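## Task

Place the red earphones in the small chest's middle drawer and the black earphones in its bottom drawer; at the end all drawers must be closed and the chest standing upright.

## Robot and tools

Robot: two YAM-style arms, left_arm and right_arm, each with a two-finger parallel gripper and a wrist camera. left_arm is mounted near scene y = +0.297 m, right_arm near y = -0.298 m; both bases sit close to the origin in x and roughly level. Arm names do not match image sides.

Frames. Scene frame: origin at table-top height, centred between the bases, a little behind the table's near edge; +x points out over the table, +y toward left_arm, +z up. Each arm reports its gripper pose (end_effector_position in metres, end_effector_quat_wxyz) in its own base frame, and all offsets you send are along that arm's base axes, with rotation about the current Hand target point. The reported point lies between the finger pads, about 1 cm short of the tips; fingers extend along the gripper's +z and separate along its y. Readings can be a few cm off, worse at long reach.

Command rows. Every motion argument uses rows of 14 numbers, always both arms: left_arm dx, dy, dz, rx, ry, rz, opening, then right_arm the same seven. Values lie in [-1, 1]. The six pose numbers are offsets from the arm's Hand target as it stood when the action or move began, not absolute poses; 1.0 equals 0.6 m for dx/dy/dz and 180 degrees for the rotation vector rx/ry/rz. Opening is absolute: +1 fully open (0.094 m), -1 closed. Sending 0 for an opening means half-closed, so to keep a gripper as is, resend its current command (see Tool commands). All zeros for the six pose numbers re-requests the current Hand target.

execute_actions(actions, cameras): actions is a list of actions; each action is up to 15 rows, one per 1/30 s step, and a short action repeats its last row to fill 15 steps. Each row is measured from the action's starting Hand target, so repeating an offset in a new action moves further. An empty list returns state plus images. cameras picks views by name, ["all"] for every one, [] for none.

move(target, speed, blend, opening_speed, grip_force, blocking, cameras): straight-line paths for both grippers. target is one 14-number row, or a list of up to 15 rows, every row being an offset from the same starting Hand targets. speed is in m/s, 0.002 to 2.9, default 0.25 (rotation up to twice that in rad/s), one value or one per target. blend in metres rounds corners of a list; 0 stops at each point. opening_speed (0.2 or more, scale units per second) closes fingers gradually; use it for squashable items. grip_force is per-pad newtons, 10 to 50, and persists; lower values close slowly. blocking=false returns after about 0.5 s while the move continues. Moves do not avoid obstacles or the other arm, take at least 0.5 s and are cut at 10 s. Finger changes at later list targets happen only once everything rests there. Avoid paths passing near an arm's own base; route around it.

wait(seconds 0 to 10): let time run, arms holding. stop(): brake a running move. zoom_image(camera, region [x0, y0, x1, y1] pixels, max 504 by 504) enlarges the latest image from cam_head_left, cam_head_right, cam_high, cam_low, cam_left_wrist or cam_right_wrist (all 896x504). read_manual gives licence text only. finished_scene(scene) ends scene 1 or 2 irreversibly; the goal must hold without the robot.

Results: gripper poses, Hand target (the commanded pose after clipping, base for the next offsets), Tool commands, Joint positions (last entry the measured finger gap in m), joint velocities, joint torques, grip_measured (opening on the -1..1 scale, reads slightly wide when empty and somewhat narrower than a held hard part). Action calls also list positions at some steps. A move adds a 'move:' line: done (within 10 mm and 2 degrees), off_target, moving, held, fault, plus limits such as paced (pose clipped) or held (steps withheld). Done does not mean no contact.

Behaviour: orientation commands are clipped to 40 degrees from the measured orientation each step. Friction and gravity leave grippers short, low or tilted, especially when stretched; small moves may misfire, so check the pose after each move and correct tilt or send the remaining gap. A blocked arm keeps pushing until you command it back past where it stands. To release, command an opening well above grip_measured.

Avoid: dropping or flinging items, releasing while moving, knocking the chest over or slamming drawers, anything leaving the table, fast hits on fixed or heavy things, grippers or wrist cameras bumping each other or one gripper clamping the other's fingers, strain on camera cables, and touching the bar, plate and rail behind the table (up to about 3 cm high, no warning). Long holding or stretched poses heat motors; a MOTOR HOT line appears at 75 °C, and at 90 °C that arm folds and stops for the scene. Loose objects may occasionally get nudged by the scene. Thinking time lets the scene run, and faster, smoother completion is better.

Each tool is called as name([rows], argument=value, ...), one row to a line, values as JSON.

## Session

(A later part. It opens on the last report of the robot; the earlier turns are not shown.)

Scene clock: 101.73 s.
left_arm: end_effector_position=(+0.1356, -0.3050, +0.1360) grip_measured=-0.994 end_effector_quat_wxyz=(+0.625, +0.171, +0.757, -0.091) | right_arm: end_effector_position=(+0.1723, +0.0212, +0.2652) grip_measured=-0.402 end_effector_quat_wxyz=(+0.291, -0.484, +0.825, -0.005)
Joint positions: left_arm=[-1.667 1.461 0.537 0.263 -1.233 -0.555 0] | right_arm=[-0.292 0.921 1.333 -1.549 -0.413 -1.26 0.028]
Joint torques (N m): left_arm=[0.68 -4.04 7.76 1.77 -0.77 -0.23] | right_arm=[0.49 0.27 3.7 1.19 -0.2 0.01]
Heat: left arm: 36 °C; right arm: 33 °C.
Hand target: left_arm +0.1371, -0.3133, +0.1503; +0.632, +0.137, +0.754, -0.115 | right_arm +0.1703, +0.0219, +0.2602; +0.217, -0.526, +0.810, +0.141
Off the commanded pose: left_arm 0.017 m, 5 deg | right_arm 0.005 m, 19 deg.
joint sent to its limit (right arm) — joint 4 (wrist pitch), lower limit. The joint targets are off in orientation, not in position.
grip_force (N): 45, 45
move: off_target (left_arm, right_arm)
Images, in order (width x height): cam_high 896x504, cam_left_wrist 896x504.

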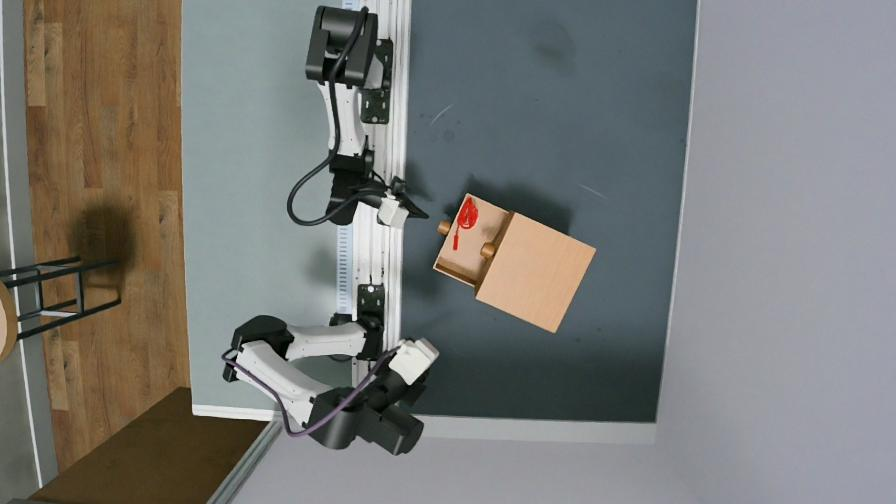

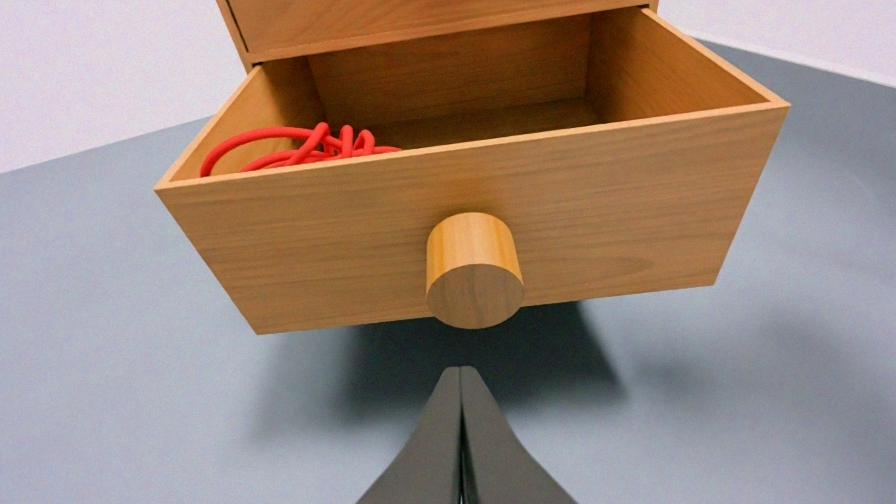

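zoom_image(camera="cam_high", region=[420, 180, 540, 300])

zoom_image(camera="cam_left_wrist", region=[140, 40, 500, 240])

Scaled by 4.200 from the camera's 896x504 image, which has a finer 1280x720 frame.

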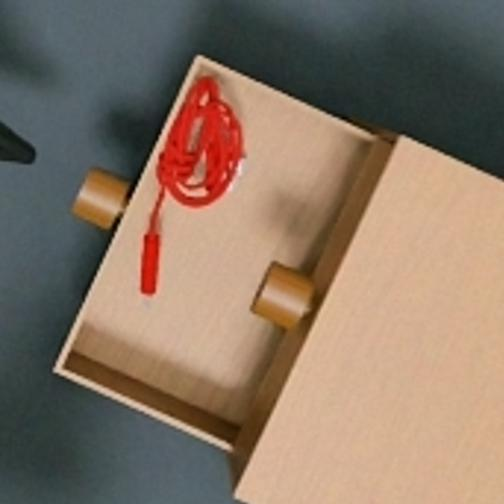

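Scaled by 1.400 from the camera's 896x504 image, which has a finer 1280x720 frame.

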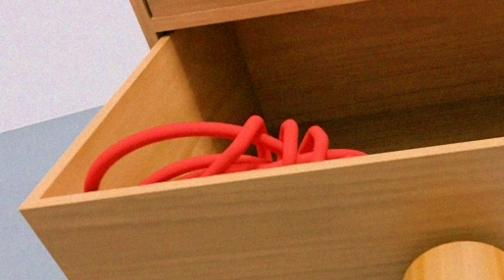

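move([
  [0.223,-0.094,0.008,0,0,0,-1,0,0,0,0,0,0,-0.4],
  [-0.01,0.01,0.02,0,0,0,-1,0,0,0,0,0,0,-0.4],
], cameras=["cam_high","cam_left_wrist","cam_low"], speed=[0.1,0.2])

Scene clock: 106.33 s.
left_arm: end_effector_position=(+0.1336, -0.3001, +0.1412) grip_measured=-0.994 end_effector_quat_wxyz=(+0.626, +0.169, +0.757, -0.084) | right_arm: end_effector_position=(+0.1723, +0.0212, +0.2652) grip_measured=-0.402 end_effector_quat_wxyz=(+0.291, -0.484, +0.825, -0.005)
Joint positions: left_arm=[-1.679 1.434 0.555 0.171 -1.253 -0.596 0] | right_arm=[-0.292 0.921 1.333 -1.549 -0.413 -1.26 0.028]
Joint torques (N m): left_arm=[-0.4 -6.75 8.12 1.49 -0.8 -0.22] | right_arm=[0.5 0.27 3.7 1.19 -0.2 0.01]
Heat: left arm: 36 °C; right arm: 32 °C.
Hand target: left_arm +0.1311, -0.3073, +0.1623; +0.632, +0.137, +0.754, -0.114 | right_arm +0.1703, +0.0219, +0.2602; +0.217, -0.526, +0.810, +0.141
Off the commanded pose: left_arm 0.022 m, 5 deg | right_arm 0.005 m, 19 deg.
joint sent to its limit (right arm) — joint 4 (wrist pitch), lower limit. The joint targets are off in orientation, not in position.
grip_force (N): 45, 45
move: off_target (left_arm, right_arm)
Images, in order (width x height): cam_high 896x504, cam_low 896x504, cam_left_wrist 896x504.

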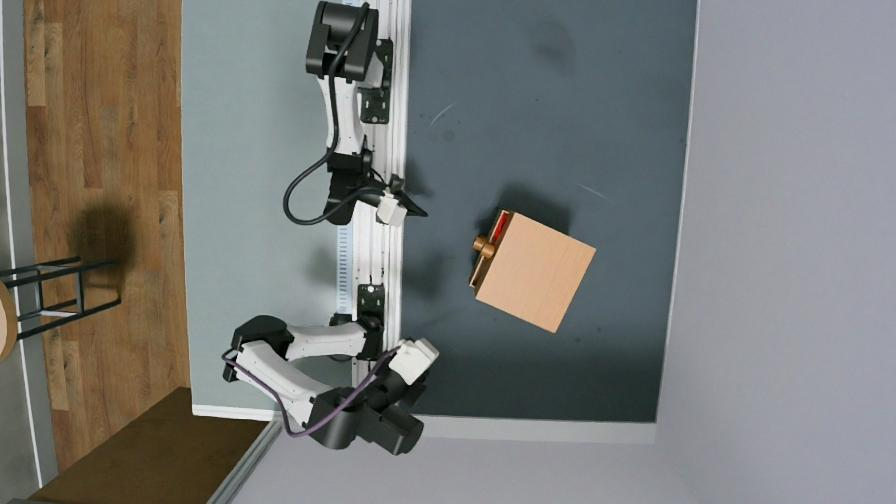

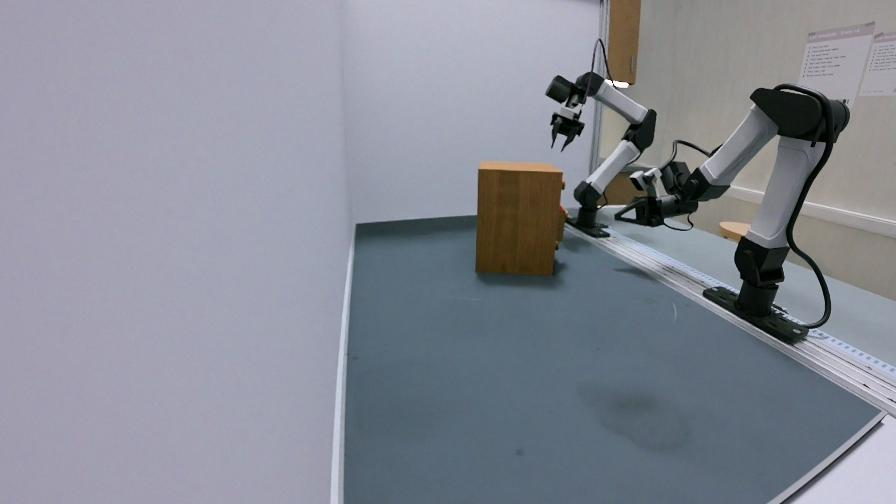

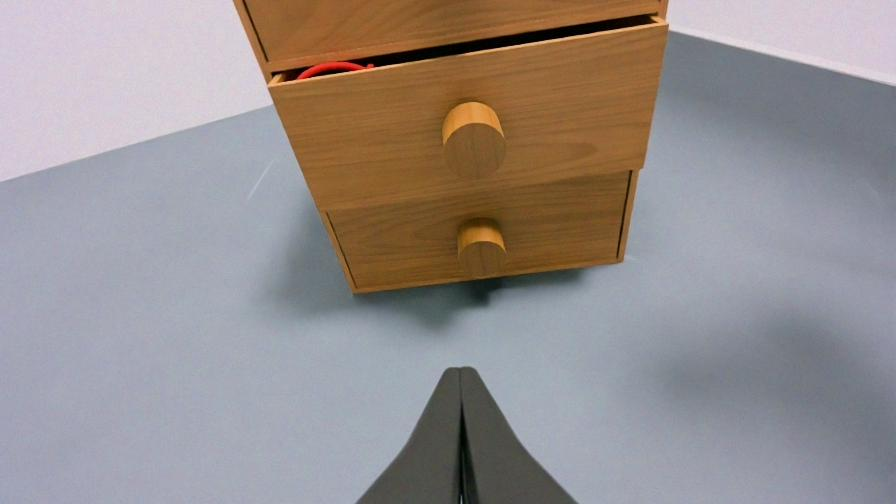

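move([
  [0.277,-0.121,-0.012,0,0,0,-1,0,0,0,0,0,0,-0.4],
  [0,0,0.02,0,0,0,-1,0,0,0,0,0,0,-0.4],
], cameras=["cam_high","cam_left_wrist"], speed=[0.1,0.2])

Scene clock: 111.10 s.
left_arm: end_effector_position=(+0.1336, -0.2997, +0.1520) grip_measured=-0.994 end_effector_quat_wxyz=(+0.626, +0.170, +0.757, -0.083) | right_arm: end_effector_position=(+0.1723, +0.0212, +0.2652) grip_measured=-0.402 end_effector_quat_wxyz=(+0.291, -0.484, +0.825, -0.005)
Joint positions: left_arm=[-1.679 1.399 0.581 0.108 -1.253 -0.596 0] | right_arm=[-0.292 0.921 1.333 -1.549 -0.413 -1.26 0.028]
Joint torques (N m): left_arm=[-0.43 -6.39 8.65 1.49 -0.81 -0.26] | right_arm=[0.49 0.27 3.69 1.19 -0.2 0.01]
Heat: left arm: 36 °C; right arm: 32 °C.
Hand target: left_arm +0.1311, -0.3073, +0.1744; +0.632, +0.137, +0.754, -0.115 | right_arm +0.1703, +0.0219, +0.2602; +0.217, -0.526, +0.810, +0.141
Off the commanded pose: left_arm 0.024 m, 5 deg | right_arm 0.005 m, 19 deg.
joint sent to its limit (right arm) — joint 4 (wrist pitch), lower limit. The joint targets are off in orientation, not in position.
grip_force (N): 45, 45
move: off_target (left_arm, right_arm)
Images, in order (width x height): cam_high 896x504, cam_left_wrist 896x504.

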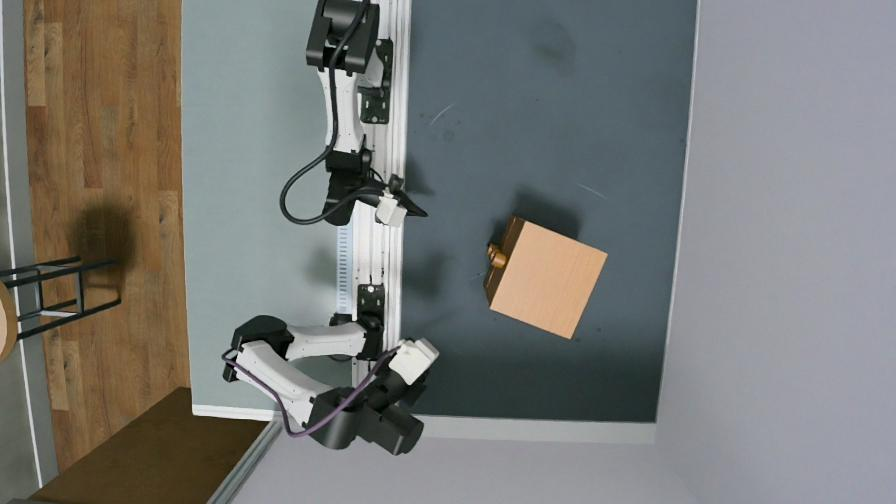

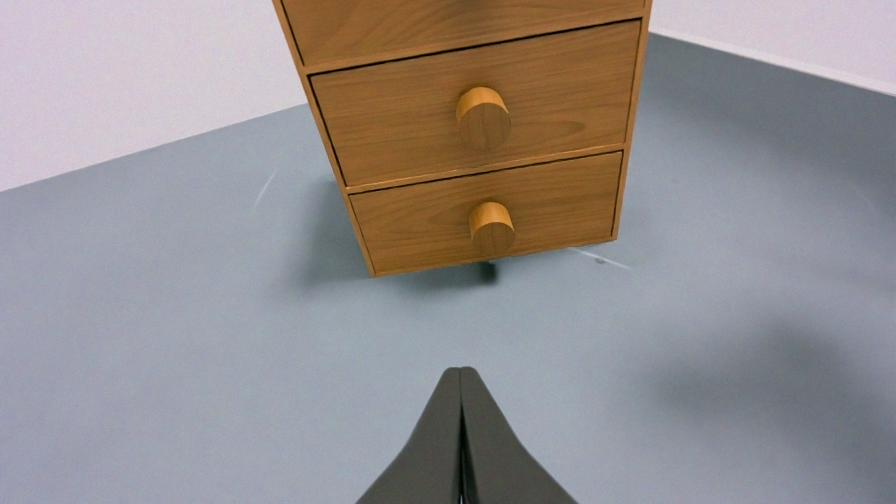

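Everything is shut.

finished_scene(scene=1)

The scene is finished: the task was done.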